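# Place bottles on ledges matching their cap colours

## Task

Set every bottle upright on the wall ledge whose coloured label strip is the same colour as that bottle's cap; the bottle's entire base must rest on that ledge.

## Robot and tools

Robot: two seven-joint arms, left_arm and right_arm, each ending in a two-finger gripper. In the practice scene only damage counts: drops, releasing moving objects, slams, hard hits, very hard pushes, faults and falls.

Frame: a single scene frame for both arms. Its origin lies on z = 0, directly beneath the midpoint between the arm bases, which sit 0.70 m above it. +z is up, +x is forward (the direction the arms face), and +y is toward left_arm. Image left and right do not follow the arm names. Reported hand positions and orientations can be off by a few centimetres, more at long reach.

Gripper: the fingers extend along the gripper's +z axis and close along its y axis. end_effector_position is the point between the closed finger pads, just under 1 cm behind the tips. While closing, the tips move about 17 mm further along +z, mostly while the pads are still more than 70 mm apart.

Row format, shared by execute_actions and move: one row is 16 numbers covering both arms, always all 16 even when one arm is idle. The first 8 are left_arm: x, y, z (metres), qw, qx, qy, qz (w first), opening. The next 8 are right_arm in the same order. Position and quaternion are absolute targets in the scene frame for end_effector_position and end_effector_quat_wxyz, so they are poses, not offsets. Opening runs from -1 (closed) to +1 (fully open, 0.145 m). Going from fully open to closed takes at least about 0.5 s.

execute_actions(actions, cameras): actions is a list of actions. Each action is a list of up to 15 rows, and each row lasts one 1/30 s step. If an action has fewer than 15 rows, its last row is held for the remaining steps. Any target more than 0.6 m from that gripper's position at the start of the action, measured along any of the gripper's current axes, rejects the action for both arms. The whole call is rejected if any action is malformed or the first one fails that check against the latest reported state. An empty actions list just returns the state and images. Per step the controller limits the commanded orientation to within 32 degrees of the measured one and favours position if it cannot reach both. After each action an arm heads toward its "Hand target" line, which may fall short of what you asked, so send the remainder next time. To keep an arm still, resend its last reported pose and intended opening every time. To keep an orientation, resend the same quaternion rather than the drifted reading.

move(target, speed, blend, opening_speed, blocking, cameras): steers each gripper in a straight line from its Hand target to target. target is either one 16-number row or a list of up to 15 rows (waypoints), with no 0.6 m limit. speed is in m/s, 0.002 to 1.1, default 0.25; turning is capped at twice that in rad/s. Give one value, or one per waypoint. blend is a corner radius in metres, default 0. opening_speed is at least 0.2 per second on the -1..1 scale. Paths finish together, last at least 0.5 s, and are cut off at 10 s. They do not avoid obstacles or the other arm. Grippers lag, can stray, and can go much faster than speed, especially with the arm almost straight. A changed opening in the first row pauses the path only if that row is within 3 mm of the gripper. In later rows it is applied on arrival, once everything has come to rest. blocking=false returns after about 0.5 s, and a new move then replaces the old one. The result ends with a "move:" line giving the outcome (done, off_target, moving, held, fault) and any limits. limits=paced means a pose was clipped, and limits=held means steps were withheld. An arm not named in the outcome is done, meaning within 3 mm and 2 degrees. Neither done nor off_target tells you about contact.

wait(seconds 0-10): lets time pass while commands are held. stop(): brakes a running move. zoom_image(camera "cam_high" or "cam_low", region [x0,y0,x1,y1] pixels, at most 504x504): gives a closer view of the latest image. read_manual: licence text only.

Results: each gripper's position and quaternion, Hand target, Tool commands, Joint positions (the last value is the measured opening in metres), grip_measured (measured opening on the -1..1 scale), joint velocities ("within noise" means stationary) and joint torques. Torques include the arm's own weight; entries 3 and 4 wrap at ±28 N m. There is also a Time used line. Images: cam_high and cam_low, both 896x504.

Grasping: command an opening clearly below grip_measured. Each pad squeezes with roughly 10 N at most, on objects up to about 11 cm wide. Closing fast presses harder.

Avoid: knocking objects off the work area, which ends the scene; hard hits or presses between the arms, including one gripper closing on the other's fingers; dropping bottles or letting go while they are still moving; hard pushes into the ledge or wall; leaving bottles tipped or hanging over a ledge edge. Something may occasionally nudge a loose object. Motors heat up when holding a load, when an arm is stretched out, or when pushing toward an unreachable pose. MOTOR HOT appears at 85 °C, and at 100 °C the arm faults for 30-60 s. Large wrist turns can swing the elbow.

Each tool is called after "Emit:" as name(argument=value, ...) on one line, values as JSON.

## Session

Emit:
execute_actions(actions=[])

Scene clock: 0.00 s.
left_arm: end_effector_position=(+0.3554, +0.1334, +0.3763) grip_measured=+1.00 end_effector_quat_wxyz=(-0.040, -0.585, +0.680, -0.440) | right_arm: end_effector_position=(+0.4020, -0.0846, +0.4120) grip_measured=+1.00 end_effector_quat_wxyz=(+0.172, +0.783, +0.024, +0.598)
Joint positions: left_arm=[0.476 0.652 -0.724 1.144 -0.177 -0.294 0.656 0.145] | right_arm=[0.249 -0.096 -0.415 1.14 -0.092 0.203 -0.635 0.145]
Joint velocities: within noise
Joint torques (N m): no reading
Motor temperatures (°C): left_arm=[23 20 24 22 21 24 21] | right_arm=[21 23 24 21 21 21 22]
Hand target: left_arm +0.3554, +0.1334, +0.3763; -0.040, -0.585, +0.680, -0.440 | right_arm +0.4020, -0.0846, +0.4120; +0.172, +0.783, +0.024, +0.598
Tool commands: left_gripper/opening=+1.0 right_gripper/opening=+1.0

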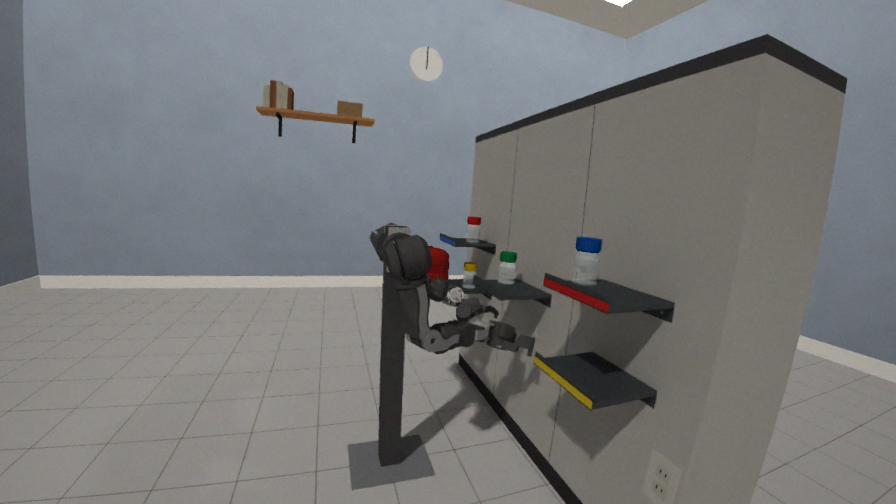

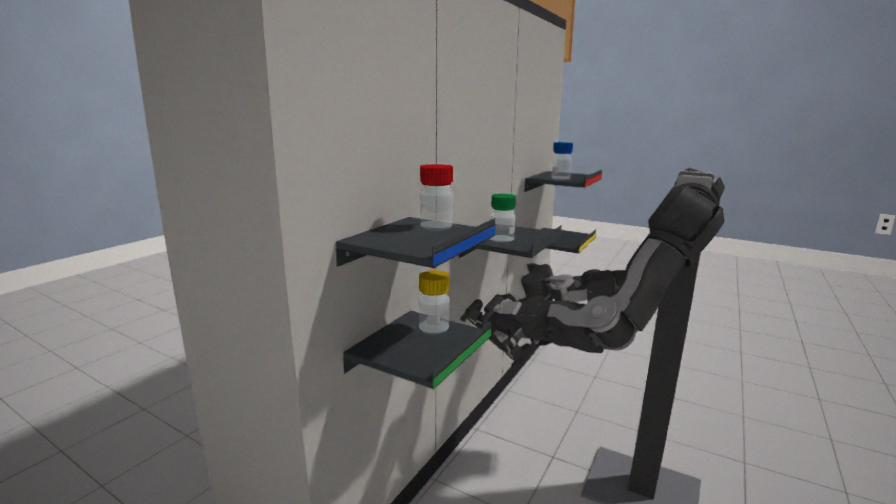

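Emit:
zoom_image(camera="cam_high", region=[400, 190, 700, 420])

Emit:
zoom_image(camera="cam_low", region=[320, 120, 640, 400])

Scaled by 1.680 from the camera's 896x504 image, which has a finer 1280x720 frame.

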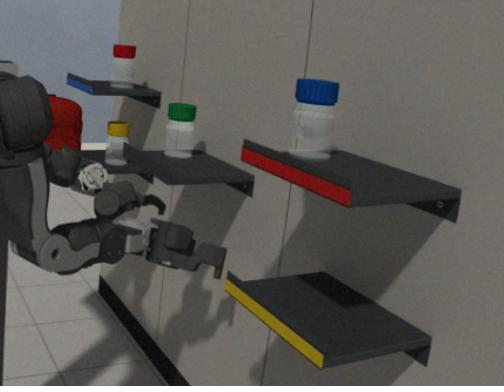

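Scaled by 1.575 from the camera's 896x504 image, which has a finer 1280x720 frame.

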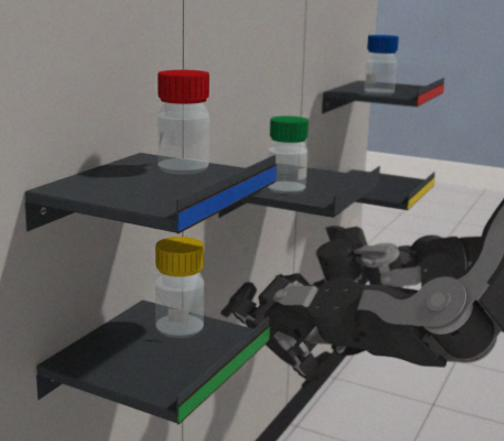

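Emit:
move(target=[[0.24,0.18,0.40,0,0.7071,0,0.7071,1,0.24,-0.18,0.42,0,0.7071,0,0.7071,1],[0.24,0.33,0.55,0,0.7071,0,0.7071,1,0.24,-0.33,0.55,0,0.7071,0,0.7071,1]], speed=0.25, blend=0.03)

Scene clock: 111.67 s.
left_arm: end_effector_position=(+0.2401, +0.3307, +0.5520) grip_measured=+1.00 end_effector_quat_wxyz=(-0.003, +0.705, +0.001, +0.710) | right_arm: end_effector_position=(+0.2397, -0.3305, +0.5500) grip_measured=+1.00 end_effector_quat_wxyz=(+0.002, +0.707, -0.002, +0.708)
Joint positions: left_arm=[-0.895 0.689 0.623 1.969 0.912 -0.191 0.167 0.145] | right_arm=[-1.289 1.051 0.62 1.967 1.11 -0.57 -0.086 0.145]
Joint velocities: within noise
Joint torques (N m): left_arm=[-0.28 4.07 1.63 2.82 0.27 -0.55 0.21] | right_arm=[0.04 2.41 3.62 1.77 0.13 -0.43 0.18]
Motor temperatures (°C): left_arm=[26 21 25 23 22 24 21] | right_arm=[23 23 24 23 21 21 21]
Hand target: left_arm +0.2400, +0.3300, +0.5499; +0.000, +0.707, +0.000, +0.707 | right_arm +0.2400, -0.3299, +0.5500; +0.000, +0.707, +0.000, +0.707
Off the commanded pose: left_arm 0.002 m, 1 deg | right_arm 0.001 m, 0 deg.
move: done

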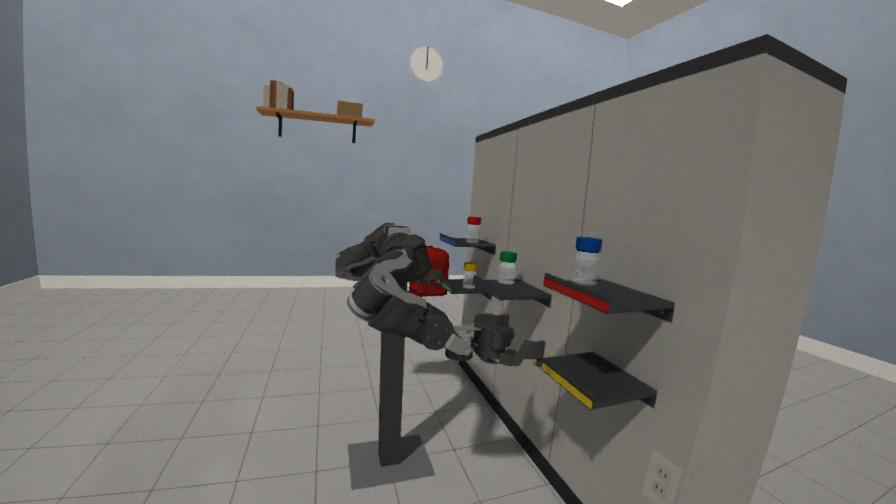

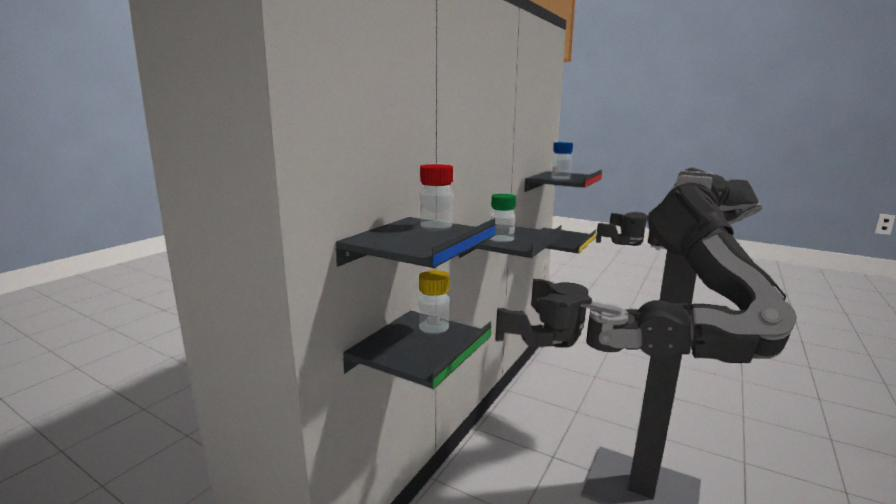

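Emit:
zoom_image(camera="cam_high", region=[430, 200, 680, 430])

Emit:
zoom_image(camera="cam_low", region=[340, 150, 640, 400])

Scaled by 2.016 from the camera's 896x504 image, which has a finer 1280x720 frame.

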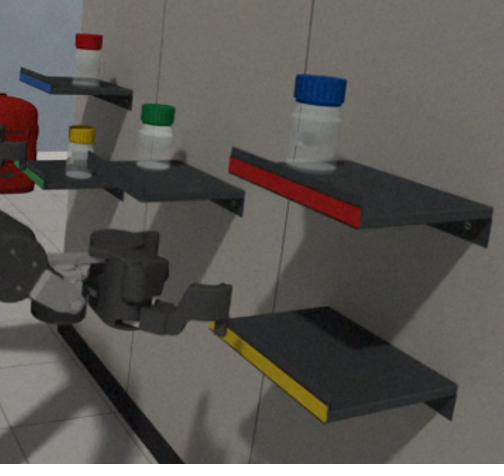

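Scaled by 1.680 from the camera's 896x504 image, which has a finer 1280x720 frame.

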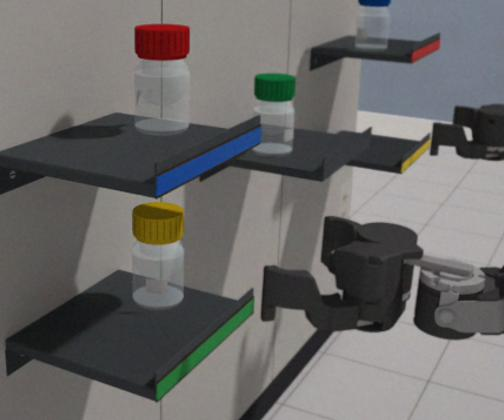

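Emit:
move(target=[0.26,0.33,0.55,0,0.7071,0,0.7071,-1,0.26,-0.33,0.55,0,0.7071,0,0.7071,-1])

Emit:
zoom_image(camera="cam_high", region=[460, 250, 620, 400])

Emit:
zoom_image(camera="cam_low", region=[440, 210, 640, 370])

Emit:
zoom_image(camera="cam_high", region=[400, 240, 500, 320])

Scene clock: 129.80 s.
left_arm: end_effector_position=(+0.2598, +0.3290, +0.5519) grip_measured=-1.00 end_effector_quat_wxyz=(+0.002, +0.705, -0.001, +0.710) | right_arm: end_effector_position=(+0.2603, -0.3293, +0.5521) grip_measured=-1.00 end_effector_quat_wxyz=(-0.001, +0.704, +0.003, +0.710)
Joint positions: left_arm=[-0.794 0.744 0.558 1.93 0.911 -0.157 0.133 0] | right_arm=[-1.218 1.148 0.571 1.928 1.143 -0.566 -0.128 0]
Joint velocities: within noise
Joint torques (N m): left_arm=[1.04 4.39 1.76 2.7 0.15 -0.54 -0.05] | right_arm=[0.99 2.94 2.32 1.5 0.1 -0.39 -0.15]
Motor temperatures (°C): left_arm=[25 22 25 23 21 24 21] | right_arm=[22 23 24 22 21 21 21]
Hand target: left_arm +0.2600, +0.3301, +0.5500; +0.000, +0.707, +0.000, +0.707 | right_arm +0.2600, -0.3300, +0.5500; +0.000, +0.707, +0.000, +0.707
Off the commanded pose: left_arm 0.002 m, 0 deg | right_arm 0.002 m, 1 deg.
move: done

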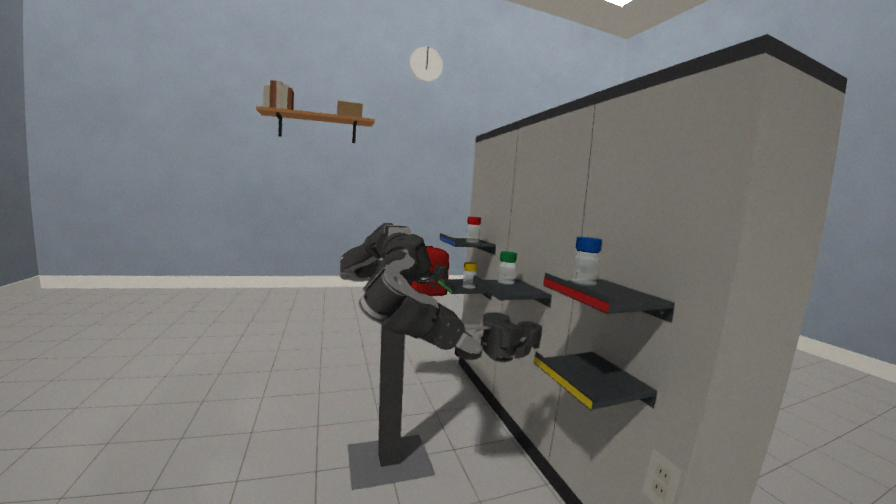

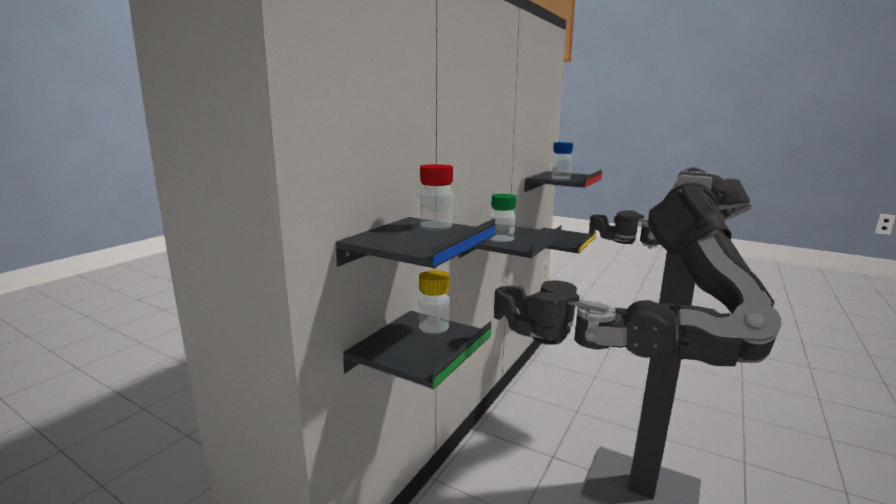

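Scaled by 3.150 from the camera's 896x504 image, which has a finer 1280x720 frame.

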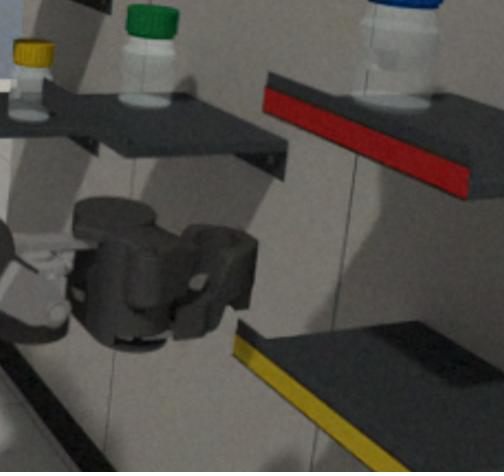

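Scaled by 2.520 from the camera's 896x504 image, which has a finer 1280x720 frame.

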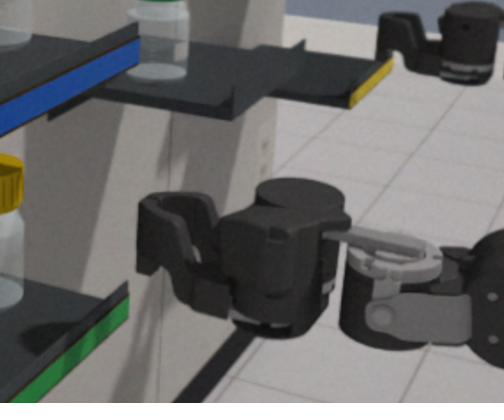

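Scaled by 5.040 from the camera's 896x504 image, which has a finer 1280x720 frame.

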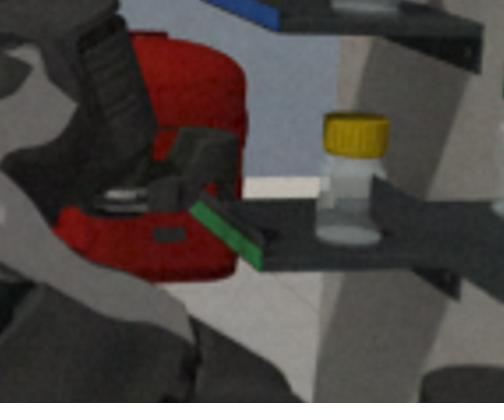

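Emit:
move(target=[[0.23,0.2,0.60,0,0.7071,0,0.7071,0.4,0.26,-0.33,0.55,0,0.7071,0,0.7071,0.4],[0.26,0.043,0.634,0,0.7071,0,0.7071,0.4,0.26,-0.33,0.55,0,0.7071,0,0.7071,0.4]], blend=0.03)

Emit:
zoom_image(camera="cam_high", region=[440, 220, 600, 370])

Emit:
zoom_image(camera="cam_low", region=[450, 160, 650, 320])

Scene clock: 240.23 s.
left_arm: end_effector_position=(+0.2597, +0.0426, +0.6346) grip_measured=+0.40 end_effector_quat_wxyz=(+0.002, +0.706, -0.001, +0.708) | right_arm: end_effector_position=(+0.2603, -0.3293, +0.5521) grip_measured=+0.40 end_effector_quat_wxyz=(-0.001, +0.704, +0.003, +0.710)
Joint positions: left_arm=[-0.18 -0.164 -0.764 2.394 -0.342 0.771 -0.499 0.105] | right_arm=[-1.218 1.148 0.571 1.928 1.143 -0.566 -0.128 0.105]
Joint velocities: within noise
Joint torques (N m): left_arm=[2.41 -2.36 -1.09 3.45 0 -0.48 -0.06] | right_arm=[0.8 2.89 2.26 1.51 0.13 -0.36 -0.16]
Motor temperatures (°C): left_arm=[23 22 25 22 21 25 21] | right_arm=[21 23 24 20 20 20 21]
Hand target: left_arm +0.2600, +0.0431, +0.6339; +0.000, +0.707, +0.000, +0.707 | right_arm +0.2600, -0.3300, +0.5500; +0.000, +0.707, +0.000, +0.707
Off the commanded pose: left_arm 0.001 m, 0 deg | right_arm 0.002 m, 1 deg.
joint read past its limit (left arm) — joint 2 (shoulder roll), lower limit.
joint sent to its limit (left arm) — joint 2 (shoulder roll), lower limit. The joint targets still meet the commanded pose.
move: done; blend cut to 0 m at target 1

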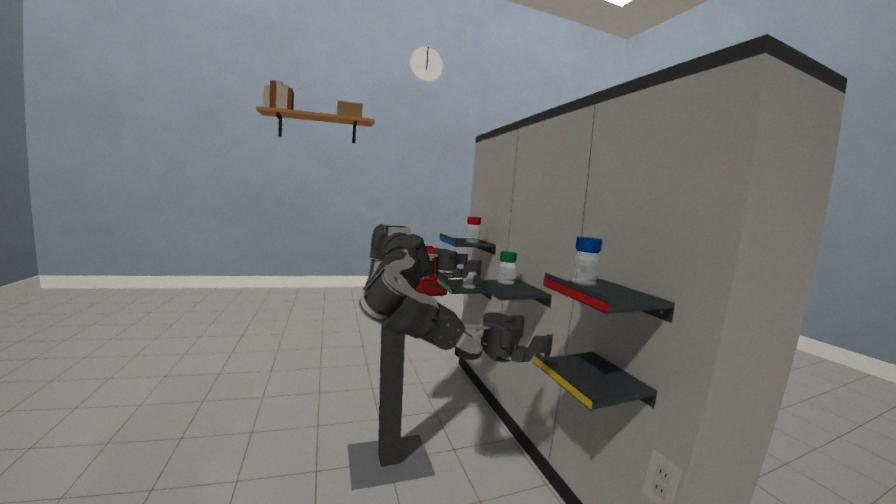

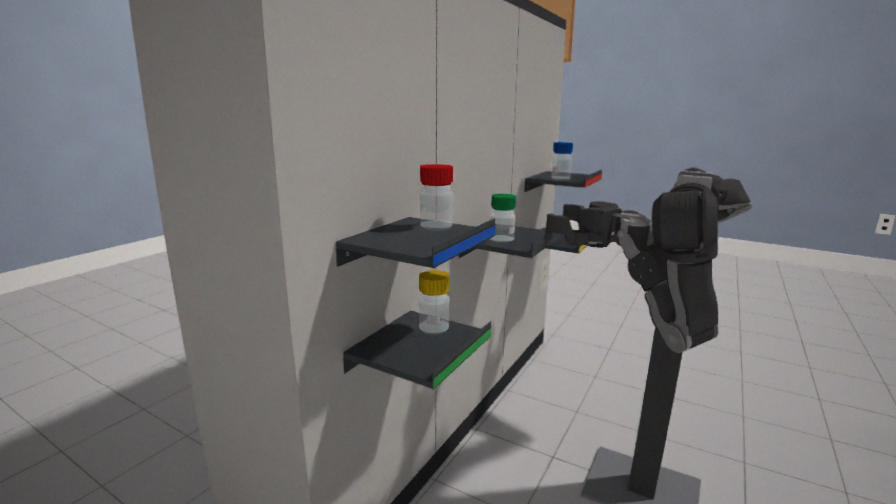

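Scaled by 3.150 from the camera's 896x504 image, which has a finer 1280x720 frame.

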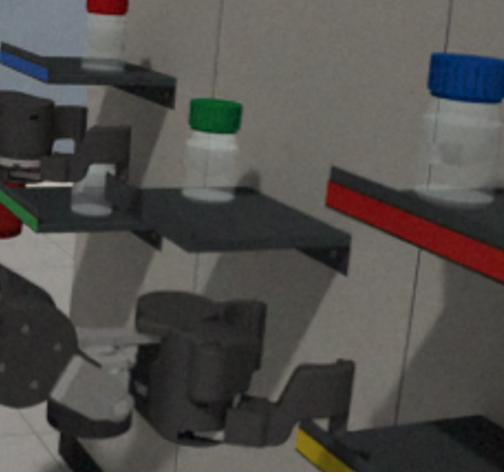

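Scaled by 2.520 from the camera's 896x504 image, which has a finer 1280x720 frame.

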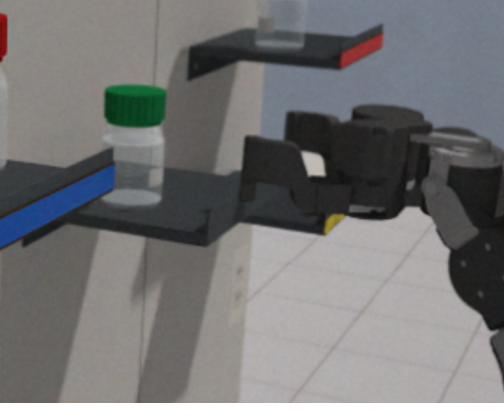

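Emit:
move(target=[0.393,0.043,0.634,0,0.7071,0,0.7071,0.4,0.26,-0.33,0.55,0,0.7071,0,0.7071,0.4], speed=0.15)

Emit:
zoom_image(camera="cam_high", region=[440, 220, 600, 370])

Emit:
zoom_image(camera="cam_low", region=[450, 160, 650, 320])

Scene clock: 249.90 s.
left_arm: end_effector_position=(+0.3929, +0.0441, +0.6355) grip_measured=+0.40 end_effector_quat_wxyz=(-0.001, +0.706, +0.003, +0.708) | right_arm: end_effector_position=(+0.2603, -0.3293, +0.5521) grip_measured=+0.40 end_effector_quat_wxyz=(-0.001, +0.704, +0.003, +0.710)
Joint positions: left_arm=[0.389 -0.164 -0.424 1.853 0.024 0.698 -0.474 0.105] | right_arm=[-1.218 1.148 0.571 1.928 1.143 -0.566 -0.128 0.105]
Joint velocities: within noise
Joint torques (N m): left_arm=[6.53 -1.83 -0.76 3.86 0 -0.66 0.2] | right_arm=[0.83 2.86 2.25 1.39 0.11 -0.39 -0.16]
Motor temperatures (°C): left_arm=[23 22 24 22 21 25 21] | right_arm=[21 23 24 20 20 20 21]
Hand target: left_arm +0.3930, +0.0431, +0.6341; +0.000, +0.707, +0.000, +0.707 | right_arm +0.2600, -0.3300, +0.5500; +0.000, +0.707, +0.000, +0.707
Off the commanded pose: left_arm 0.002 m, 0 deg | right_arm 0.002 m, 1 deg.
joint read past its limit (left arm) — joint 2 (shoulder roll), lower limit.
move: done

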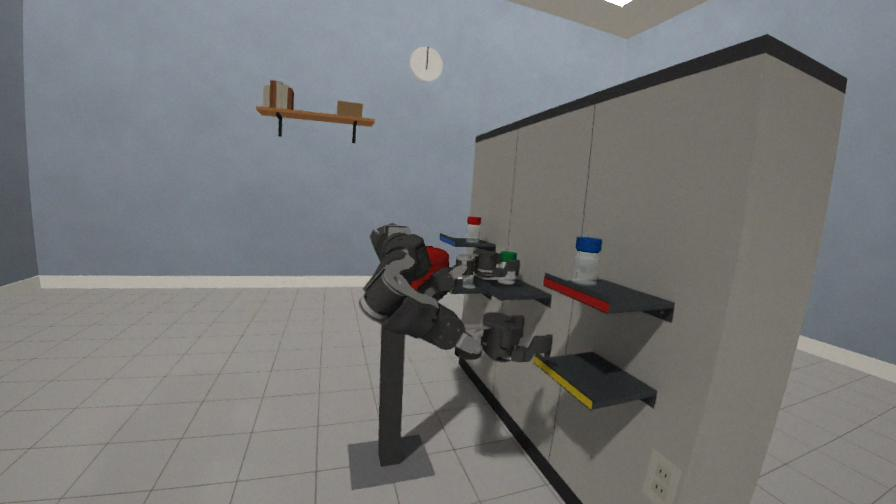

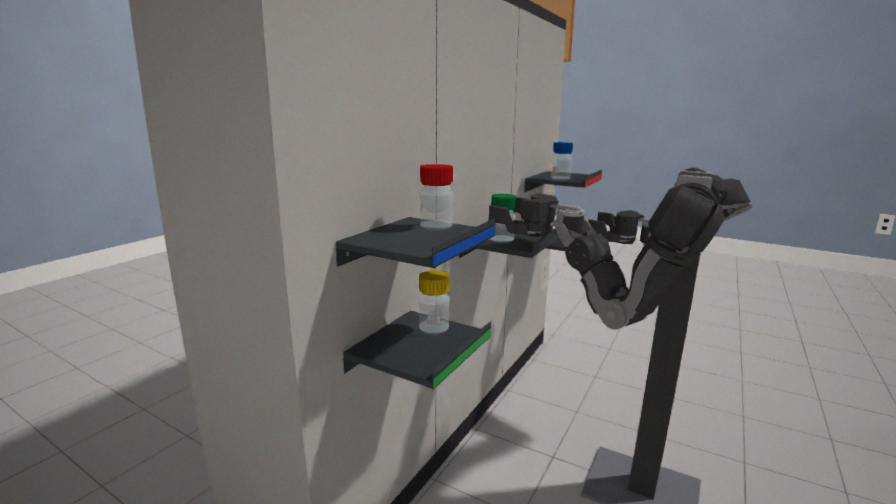

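Scaled by 3.150 from the camera's 896x504 image, which has a finer 1280x720 frame.

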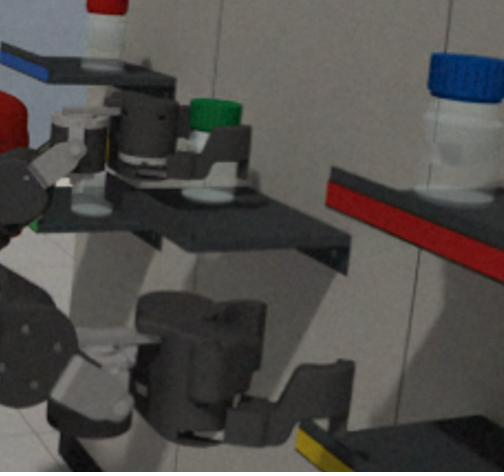

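Scaled by 2.520 from the camera's 896x504 image, which has a finer 1280x720 frame.

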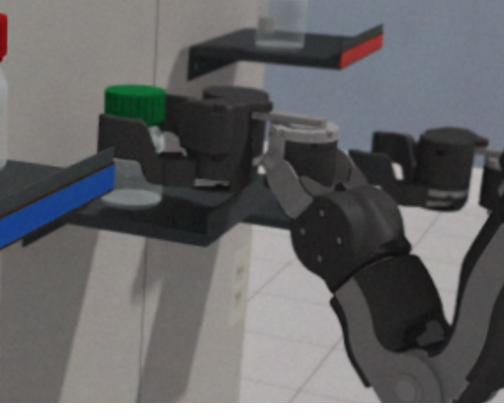

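Emit:
move(target=[0.393,0.043,0.634,0,0.7071,0,0.7071,-0.7,0.26,-0.33,0.55,0,0.7071,0,0.7071,0.4], opening_speed=1.0)

Scene clock: 256.23 s.
left_arm: end_effector_position=(+0.3929, +0.0442, +0.6356) grip_measured=-0.26 end_effector_quat_wxyz=(-0.001, +0.706, +0.003, +0.708) | right_arm: end_effector_position=(+0.2603, -0.3293, +0.5521) grip_measured=+0.40 end_effector_quat_wxyz=(-0.001, +0.704, +0.003, +0.710)
Joint positions: left_arm=[0.389 -0.163 -0.424 1.853 0.025 0.697 -0.474 0.056] | right_arm=[-1.218 1.148 0.571 1.928 1.143 -0.566 -0.128 0.105]
Joint velocities: within noise
Joint torques (N m): left_arm=[6.58 -1.99 -0.76 3.86 0 -0.63 0.19] | right_arm=[1.02 2.97 2.22 1.47 0.12 -0.39 -0.18]
Motor temperatures (°C): left_arm=[24 22 24 22 21 25 21] | right_arm=[21 23 24 20 20 20 21]
Hand target: left_arm +0.3930, +0.0430, +0.6341; +0.000, +0.707, +0.000, +0.707 | right_arm +0.2600, -0.3300, +0.5500; +0.000, +0.707, +0.000, +0.707
Off the commanded pose: left_arm 0.002 m, 0 deg | right_arm 0.002 m, 1 deg.
move: done

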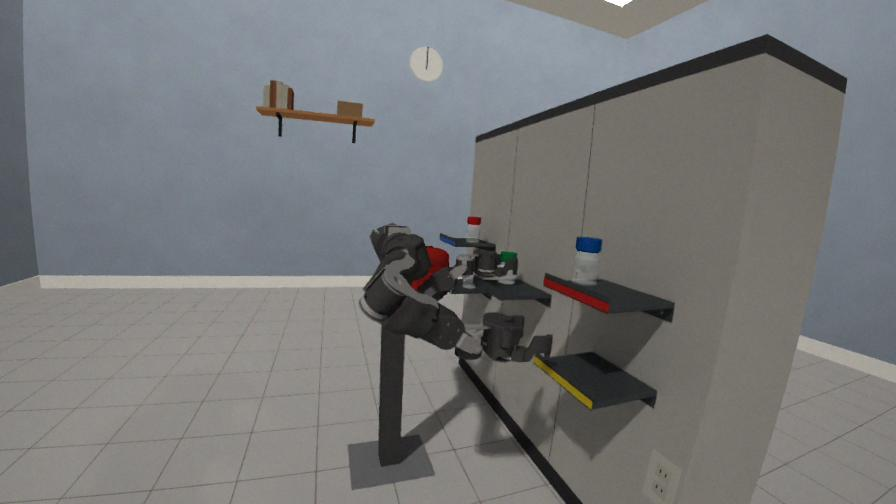

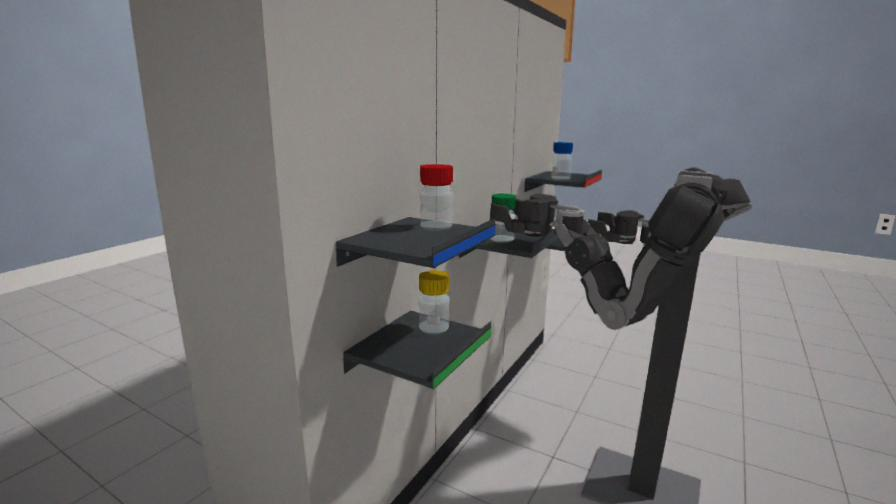

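Emit:
move(target=[[0.39,0.043,0.67,0,0.7071,0,0.7071,-0.7,0.26,-0.33,0.55,0,0.7071,0,0.7071,0.4],[0.235,0.043,0.67,0,0.7071,0,0.7071,-0.7,0.26,-0.33,0.55,0,0.7071,0,0.7071,0.4],[0.225,0.25,0.6,0,0.7071,0,0.7071,-0.7,0.26,-0.33,0.55,0,0.7071,0,0.7071,0.4],[0.235,0.44,0.567,0,0.7071,0,0.7071,-0.7,0.26,-0.33,0.55,0,0.7071,0,0.7071,0.4]], blend=0.03, speed=0.25)

Scene clock: 272.40 s.
left_arm: end_effector_position=(+0.2345, +0.4412, +0.5662) grip_measured=-0.27 end_effector_quat_wxyz=(-0.002, +0.709, +0.002, +0.705) | right_arm: end_effector_position=(+0.2603, -0.3293, +0.5521) grip_measured=+0.40 end_effector_quat_wxyz=(-0.001, +0.704, +0.003, +0.710)
Joint positions: left_arm=[-1.236 1.075 0.827 1.476 1.438 -0.45 0.494 0.056] | right_arm=[-1.218 1.148 0.571 1.928 1.143 -0.566 -0.128 0.105]
Joint velocities: within noise
Joint torques (N m): left_arm=[1.15 3.13 2.63 1.2 0.45 -0.69 0.23] | right_arm=[0.75 2.89 2.33 1.39 0.1 -0.37 -0.16]
Motor temperatures (°C): left_arm=[24 22 24 23 21 25 21] | right_arm=[21 23 24 20 20 20 21]
Hand target: left_arm +0.2349, +0.4400, +0.5669; +0.000, +0.707, +0.000, +0.707 | right_arm +0.2600, -0.3300, +0.5500; +0.000, +0.707, +0.000, +0.707
Off the commanded pose: left_arm 0.002 m, 0 deg | right_arm 0.002 m, 1 deg.
move: done; blend cut to 0.0181 m at target 1

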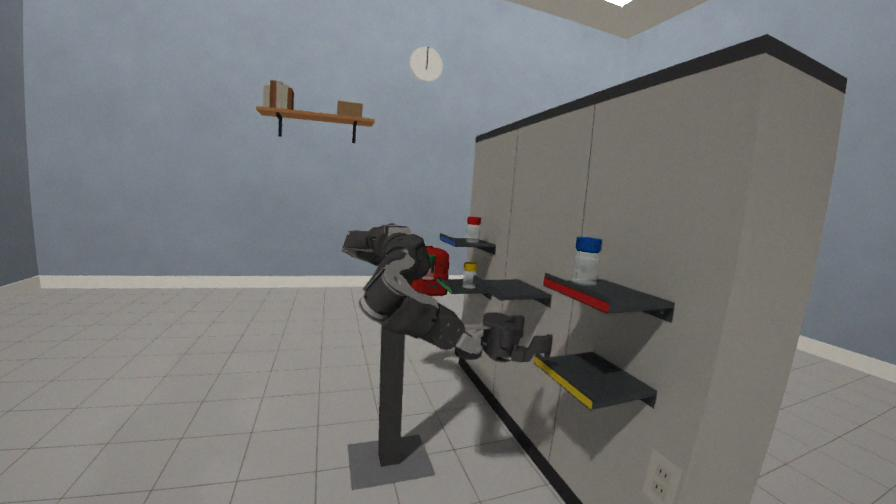

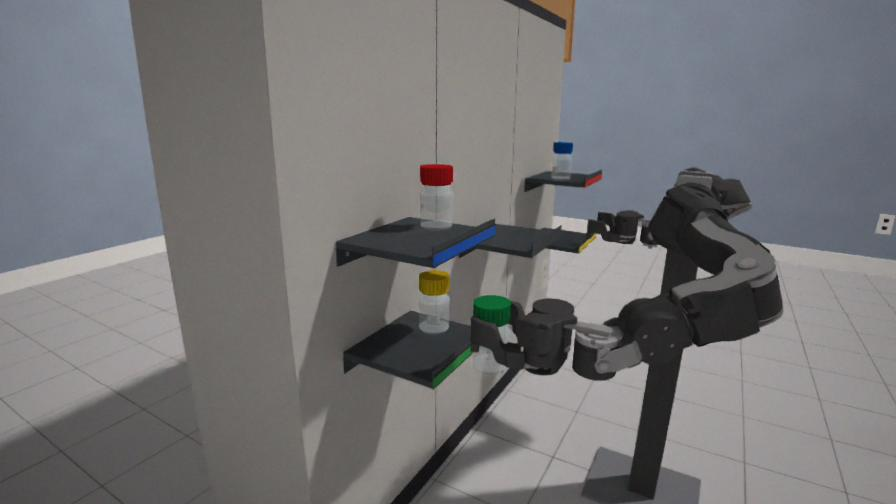

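Emit:
move(target=[[0.385,0.445,0.567,0,0.7071,0,0.7071,-0.7,0.26,-0.33,0.55,0,0.7071,0,0.7071,0.4],[0.385,0.445,0.541,0,0.7071,0,0.7071,-0.7,0.26,-0.33,0.55,0,0.7071,0,0.7071,0.4]], speed=[0.2,0.06])

Emit:
zoom_image(camera="cam_low", region=[340, 240, 540, 400])

Scene clock: 286.83 s.
left_arm: end_effector_position=(+0.3860, +0.4426, +0.5442) grip_measured=-0.28 end_effector_quat_wxyz=(-0.140, +0.786, -0.073, +0.598) | right_arm: end_effector_position=(+0.2603, -0.3293, +0.5521) grip_measured=+0.40 end_effector_quat_wxyz=(-0.001, +0.704, +0.003, +0.710)
Joint positions: left_arm=[-1.407 1.853 0.702 1.118 1.586 -0.389 0.033 0.055] | right_arm=[-1.218 1.148 0.571 1.928 1.143 -0.566 -0.128 0.105]
Joint velocities: within noise
Joint torques (N m): left_arm=[5.66 1.38 2.36 -1.61 0.22 -0.27 -0.17] | right_arm=[0.86 2.81 2.33 1.52 0.12 -0.39 -0.17]
Motor temperatures (°C): left_arm=[24 22 25 22 21 25 21] | right_arm=[21 23 24 20 20 20 21]
Hand target: left_arm +0.3845, +0.4447, +0.5416; -0.143, +0.790, -0.070, +0.593 | right_arm +0.2600, -0.3300, +0.5500; +0.000, +0.707, +0.000, +0.707
Off the commanded pose: left_arm 0.004 m, 24 deg | right_arm 0.002 m, 1 deg.
joint sent to its limit (left arm) — joint 1 (shoulder pitch), lower limit; joint 5 (forearm roll), upper limit. The joint targets are off in orientation, not in position.
move: off_target (left_arm)

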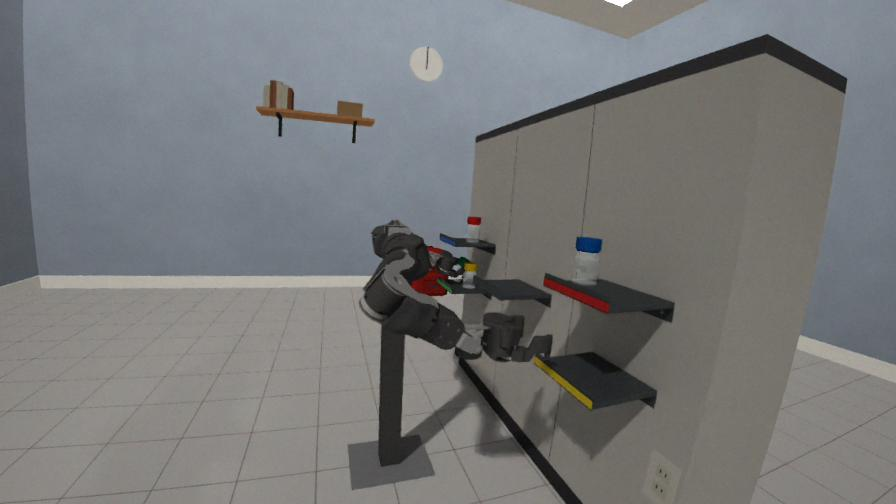

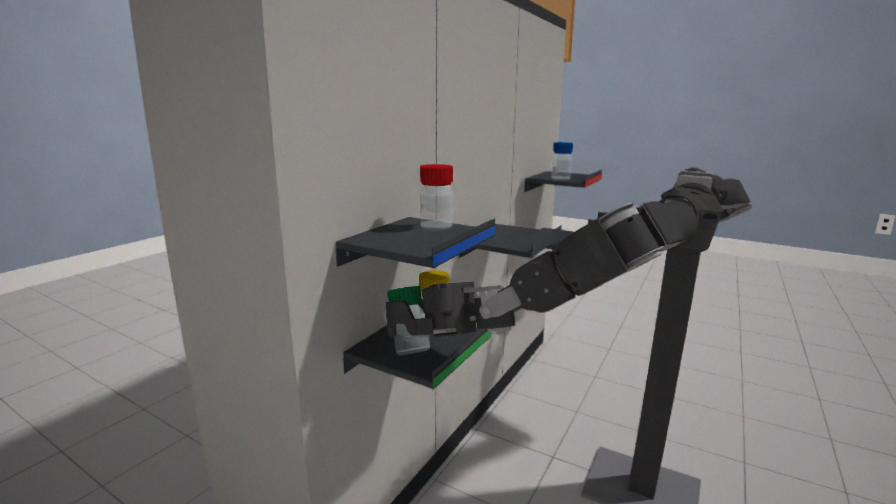

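Scaled by 2.520 from the camera's 896x504 image, which has a finer 1280x720 frame.

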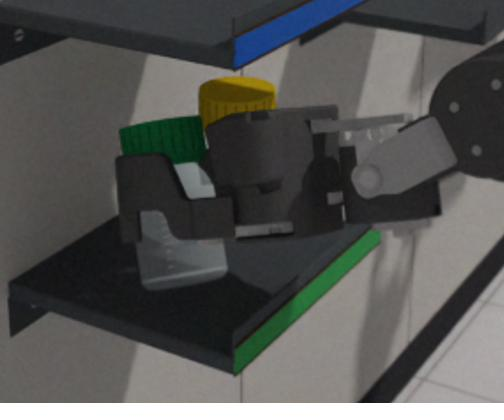

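Emit:
move(target=[[0.37,0.44,0.57,-0.1228,0.6964,0.1228,0.6964,-0.7,0.26,-0.33,0.55,0,0.7071,0,0.7071,0.4],[0.38,0.455,0.57,-0.1228,0.6964,0.1228,0.6964,-0.7,0.26,-0.33,0.55,0,0.7071,0,0.7071,0.4]], speed=0.15)

Emit:
zoom_image(camera="cam_low", region=[340, 240, 540, 400])

Scene clock: 349.83 s.
left_arm: end_effector_position=(+0.3792, +0.4552, +0.5695) grip_measured=-0.28 end_effector_quat_wxyz=(-0.205, +0.737, +0.045, +0.643) | right_arm: end_effector_position=(+0.2603, -0.3293, +0.5521) grip_measured=+0.40 end_effector_quat_wxyz=(-0.001, +0.704, +0.003, +0.710)
Joint positions: left_arm=[-1.407 1.809 0.769 1.268 1.585 -0.443 -0.321 0.055] | right_arm=[-1.218 1.148 0.571 1.928 1.143 -0.566 -0.128 0.105]
Joint velocities: within noise
Joint torques (N m): left_arm=[5.53 1.31 3.71 -0.88 0.08 -0.77 0.07] | right_arm=[0.78 2.84 2.24 1.47 0.11 -0.38 -0.16]
Motor temperatures (°C): left_arm=[24 22 25 22 21 24 21] | right_arm=[21 23 23 20 20 20 21]
Hand target: left_arm +0.3795, +0.4548, +0.5704; -0.203, +0.735, +0.046, +0.645 | right_arm +0.2600, -0.3300, +0.5500; +0.000, +0.707, +0.000, +0.707
Off the commanded pose: left_arm 0.001 m, 15 deg | right_arm 0.002 m, 1 deg.
joint sent to its limit (left arm) — joint 1 (shoulder pitch), lower limit; joint 5 (forearm roll), upper limit. The joint targets are off in orientation, not in position.
move: off_target (left_arm)

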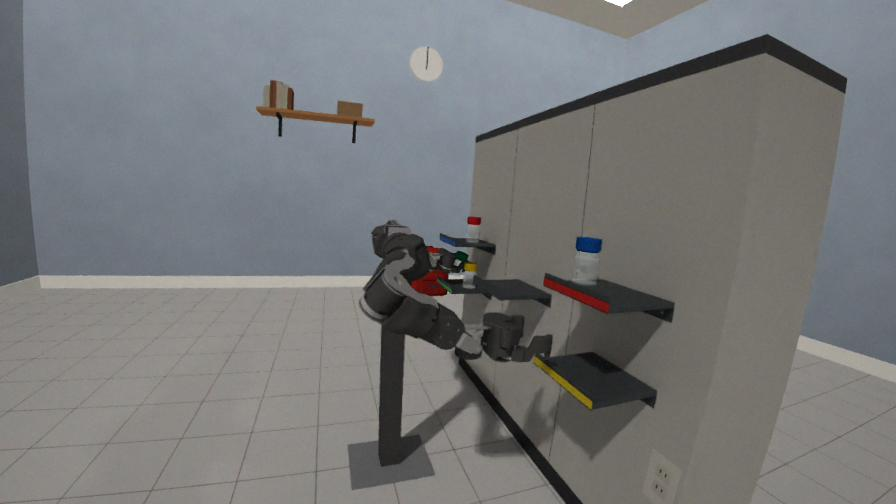

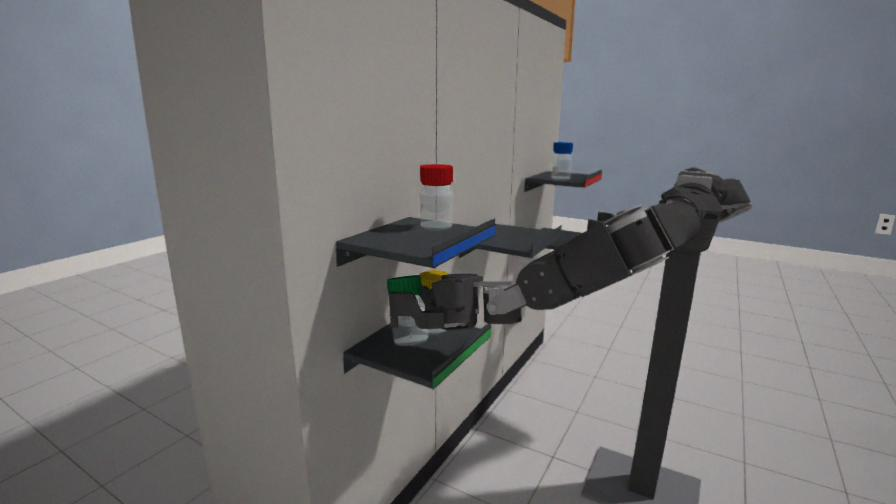

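Scaled by 2.520 from the camera's 896x504 image, which has a finer 1280x720 frame.

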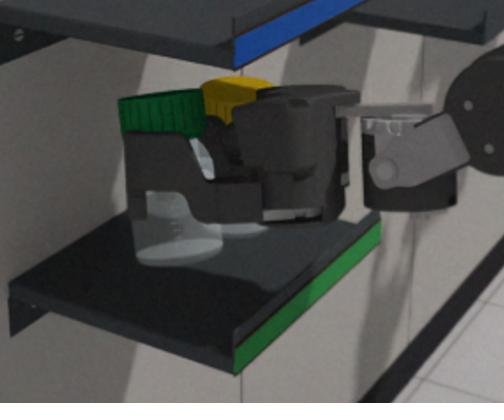

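Emit:
move(target=[[0.25,0.42,0.567,0,0.7071,0,0.7071,-0.7,0.26,-0.33,0.55,0,0.7071,0,0.7071,0.4],[0.23,0.2,0.64,0,0.7071,0,0.7071,-0.7,0.26,-0.33,0.55,0,0.7071,0,0.7071,0.4],[0.26,0.08,0.67,0,0.7071,0,0.7071,-0.7,0.26,-0.33,0.55,0,0.7071,0,0.7071,0.4],[0.38,0.10,0.67,0,0.7071,0,0.7071,-0.7,0.26,-0.33,0.55,0,0.7071,0,0.7071,0.4],[0.37,0.2,0.62,-0.0923,0.7011,0.0923,0.7011,-0.7,0.26,-0.33,0.55,0,0.7071,0,0.7071,0.4]], speed=0.2)

Scene clock: 365.00 s.
left_arm: end_effector_position=(+0.3698, +0.2001, +0.6199) grip_measured=-0.28 end_effector_quat_wxyz=(-0.024, +0.735, +0.031, +0.677) | right_arm: end_effector_position=(+0.2603, -0.3293, +0.5521) grip_measured=+0.40 end_effector_quat_wxyz=(-0.001, +0.704, +0.003, +0.710)
Joint positions: left_arm=[-1.407 2.011 1.032 2.085 1.512 -0.337 -1.011 0.055] | right_arm=[-1.218 1.148 0.571 1.928 1.143 -0.566 -0.128 0.105]
Joint velocities: within noise
Joint torques (N m): left_arm=[5.87 0.88 2.89 0.76 -0.53 -0.62 -0.04] | right_arm=[0.8 3.07 2.32 1.4 0.12 -0.4 -0.14]
Motor temperatures (°C): left_arm=[24 21 26 22 21 25 21] | right_arm=[21 23 23 20 20 20 21]
Hand target: left_arm +0.3697, +0.2005, +0.6202; -0.024, +0.732, +0.032, +0.680 | right_arm +0.2600, -0.3300, +0.5500; +0.000, +0.707, +0.000, +0.707
Off the commanded pose: left_arm 0.000 m, 12 deg | right_arm 0.002 m, 1 deg.
joint sent to its limit (left arm) — joint 1 (shoulder pitch), lower limit; joint 2 (shoulder roll), upper limit. The joint targets are off in orientation, not in position.
move: off_target (left_arm); limits=paced

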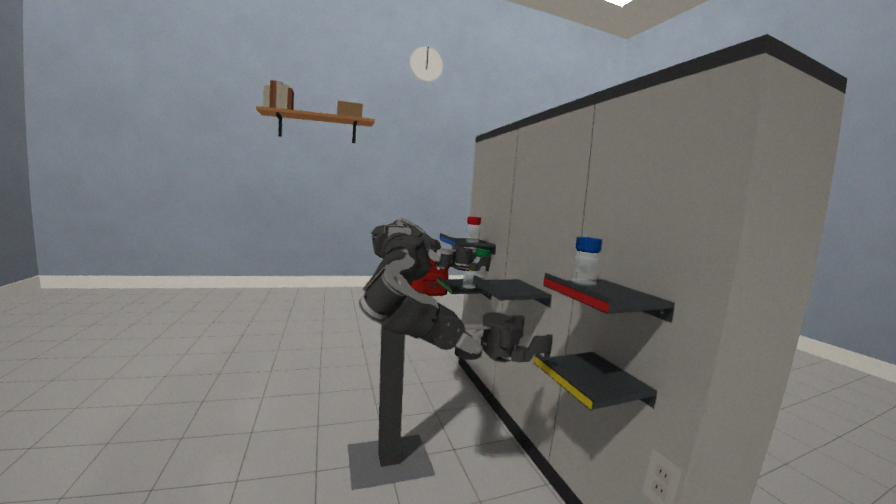

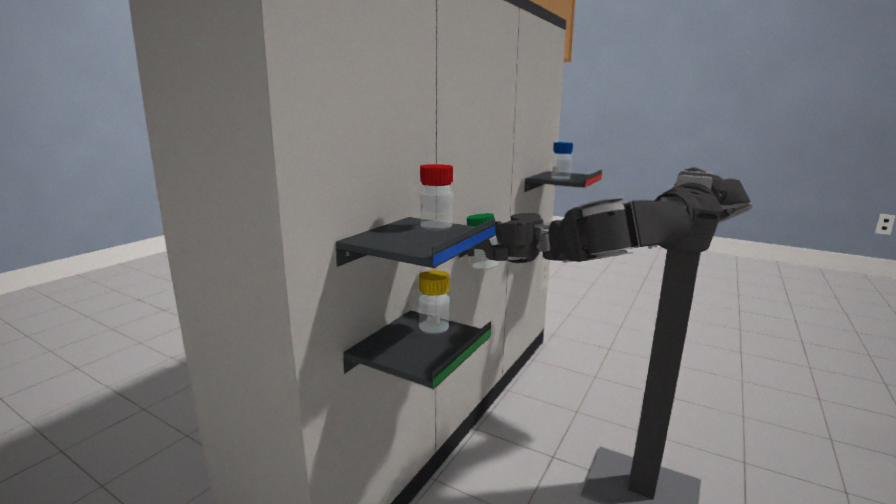

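Emit:
move(target=[[0.35,0.12,0.67,0,0.7071,0,0.7071,-0.7,0.26,-0.33,0.55,0,0.7071,0,0.7071,0.4],[0.26,0.03,0.67,0,0.7071,0,0.7071,-0.7,0.26,-0.33,0.55,0,0.7071,0,0.7071,0.4],[0.385,0.05,0.67,0,0.7071,0,0.7071,-0.7,0.26,-0.33,0.55,0,0.7071,0,0.7071,0.4]], speed=0.2, cameras=[])

Emit:
move(target=[[0.375,0.2,0.62,-0.0923,0.7011,0.0923,0.7011,-0.7,0.26,-0.33,0.55,0,0.7071,0,0.7071,0.4]], speed=0.2, cameras=["cam_low"])

Scene clock: 388.30 s.
left_arm: end_effector_position=(+0.3534, +0.0830, +0.6727) grip_measured=-0.28 end_effector_quat_wxyz=(+0.221, +0.690, -0.256, +0.640) | right_arm: end_effector_position=(+0.2603, -0.3293, +0.5521) grip_measured=+0.40 end_effector_quat_wxyz=(-0.001, +0.704, +0.003, +0.710)
Joint positions: left_arm=[-1.407 2.01 1.324 2.028 1.584 -0.033 -0.198 0.055] | right_arm=[-1.218 1.148 0.571 1.928 1.143 -0.566 -0.128 0.105]
Joint velocities: within noise
Joint torques (N m): left_arm=[6.13 0.91 4.27 0.1 0.1 -0.81 0.17] | right_arm=[0.78 2.89 2.33 1.39 0.11 -0.36 -0.15]
Motor temperatures (°C): left_arm=[25 21 26 21 22 25 21] | right_arm=[21 23 23 20 20 20 21]
Hand target: left_arm +0.3532, +0.0822, +0.6746; +0.225, +0.687, -0.255, +0.642 | right_arm +0.2600, -0.3300, +0.5500; +0.000, +0.707, +0.000, +0.707
Off the commanded pose: left_arm 0.046 m, 40 deg; orientation clipped | right_arm 0.002 m, 1 deg.
joint sent to its limit (left arm) — joint 1 (shoulder pitch), lower limit; joint 2 (shoulder roll), upper limit; joint 5 (forearm roll), upper limit. The joint targets are off in position and orientation.
move: off_target (left_arm); limits=paced
No camera images: "cameras" was empty.

Scene clock: 391.03 s.
left_arm: end_effector_position=(+0.3748, +0.1997, +0.6210) grip_measured=-0.28 end_effector_quat_wxyz=(-0.017, +0.736, +0.024, +0.677) | right_arm: end_effector_position=(+0.2603, -0.3293, +0.5521) grip_measured=+0.40 end_effector_quat_wxyz=(-0.001, +0.704, +0.003, +0.710)
Joint positions: left_arm=[-1.407 2.01 1.044 2.061 1.528 -0.325 -0.964 0.055] | right_arm=[-1.218 1.148 0.571 1.928 1.143 -0.566 -0.128 0.105]
Joint velocities: within noise
Joint torques (N m): left_arm=[5.97 0.99 2.55 0.54 -0.39 -0.66 -0.04] | right_arm=[0.91 2.97 2.22 1.42 0.12 -0.39 -0.16]
Motor temperatures (°C): left_arm=[25 21 26 21 22 25 21] | right_arm=[21 23 23 20 20 20 21]
Hand target: left_arm +0.3746, +0.2005, +0.6202; -0.018, +0.735, +0.026, +0.677 | right_arm +0.2600, -0.3300, +0.5500; +0.000, +0.707, +0.000, +0.707
Off the commanded pose: left_arm 0.001 m, 13 deg | right_arm 0.002 m, 1 deg.
joint sent to its limit (left arm) — joint 1 (shoulder pitch), lower limit; joint 2 (shoulder roll), upper limit. The joint targets are off in orientation, not in position.
move: off_target (left_arm)
Images, in order (width x height): cam_low 896x504.

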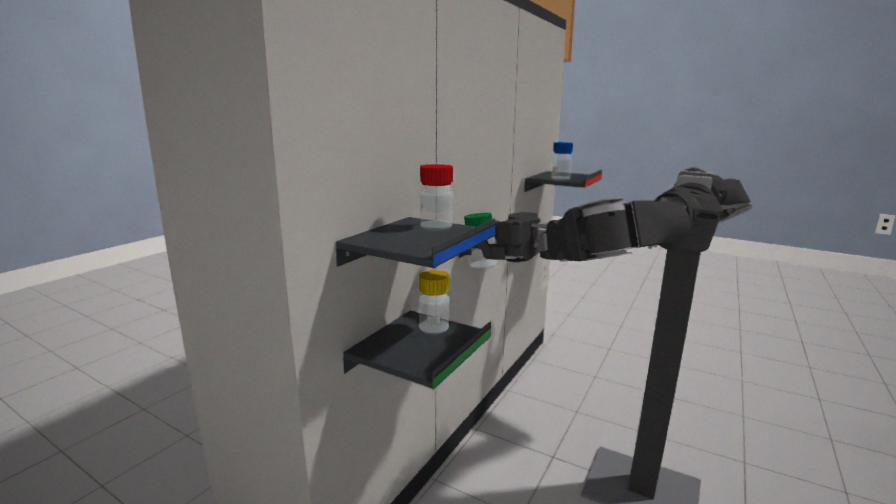

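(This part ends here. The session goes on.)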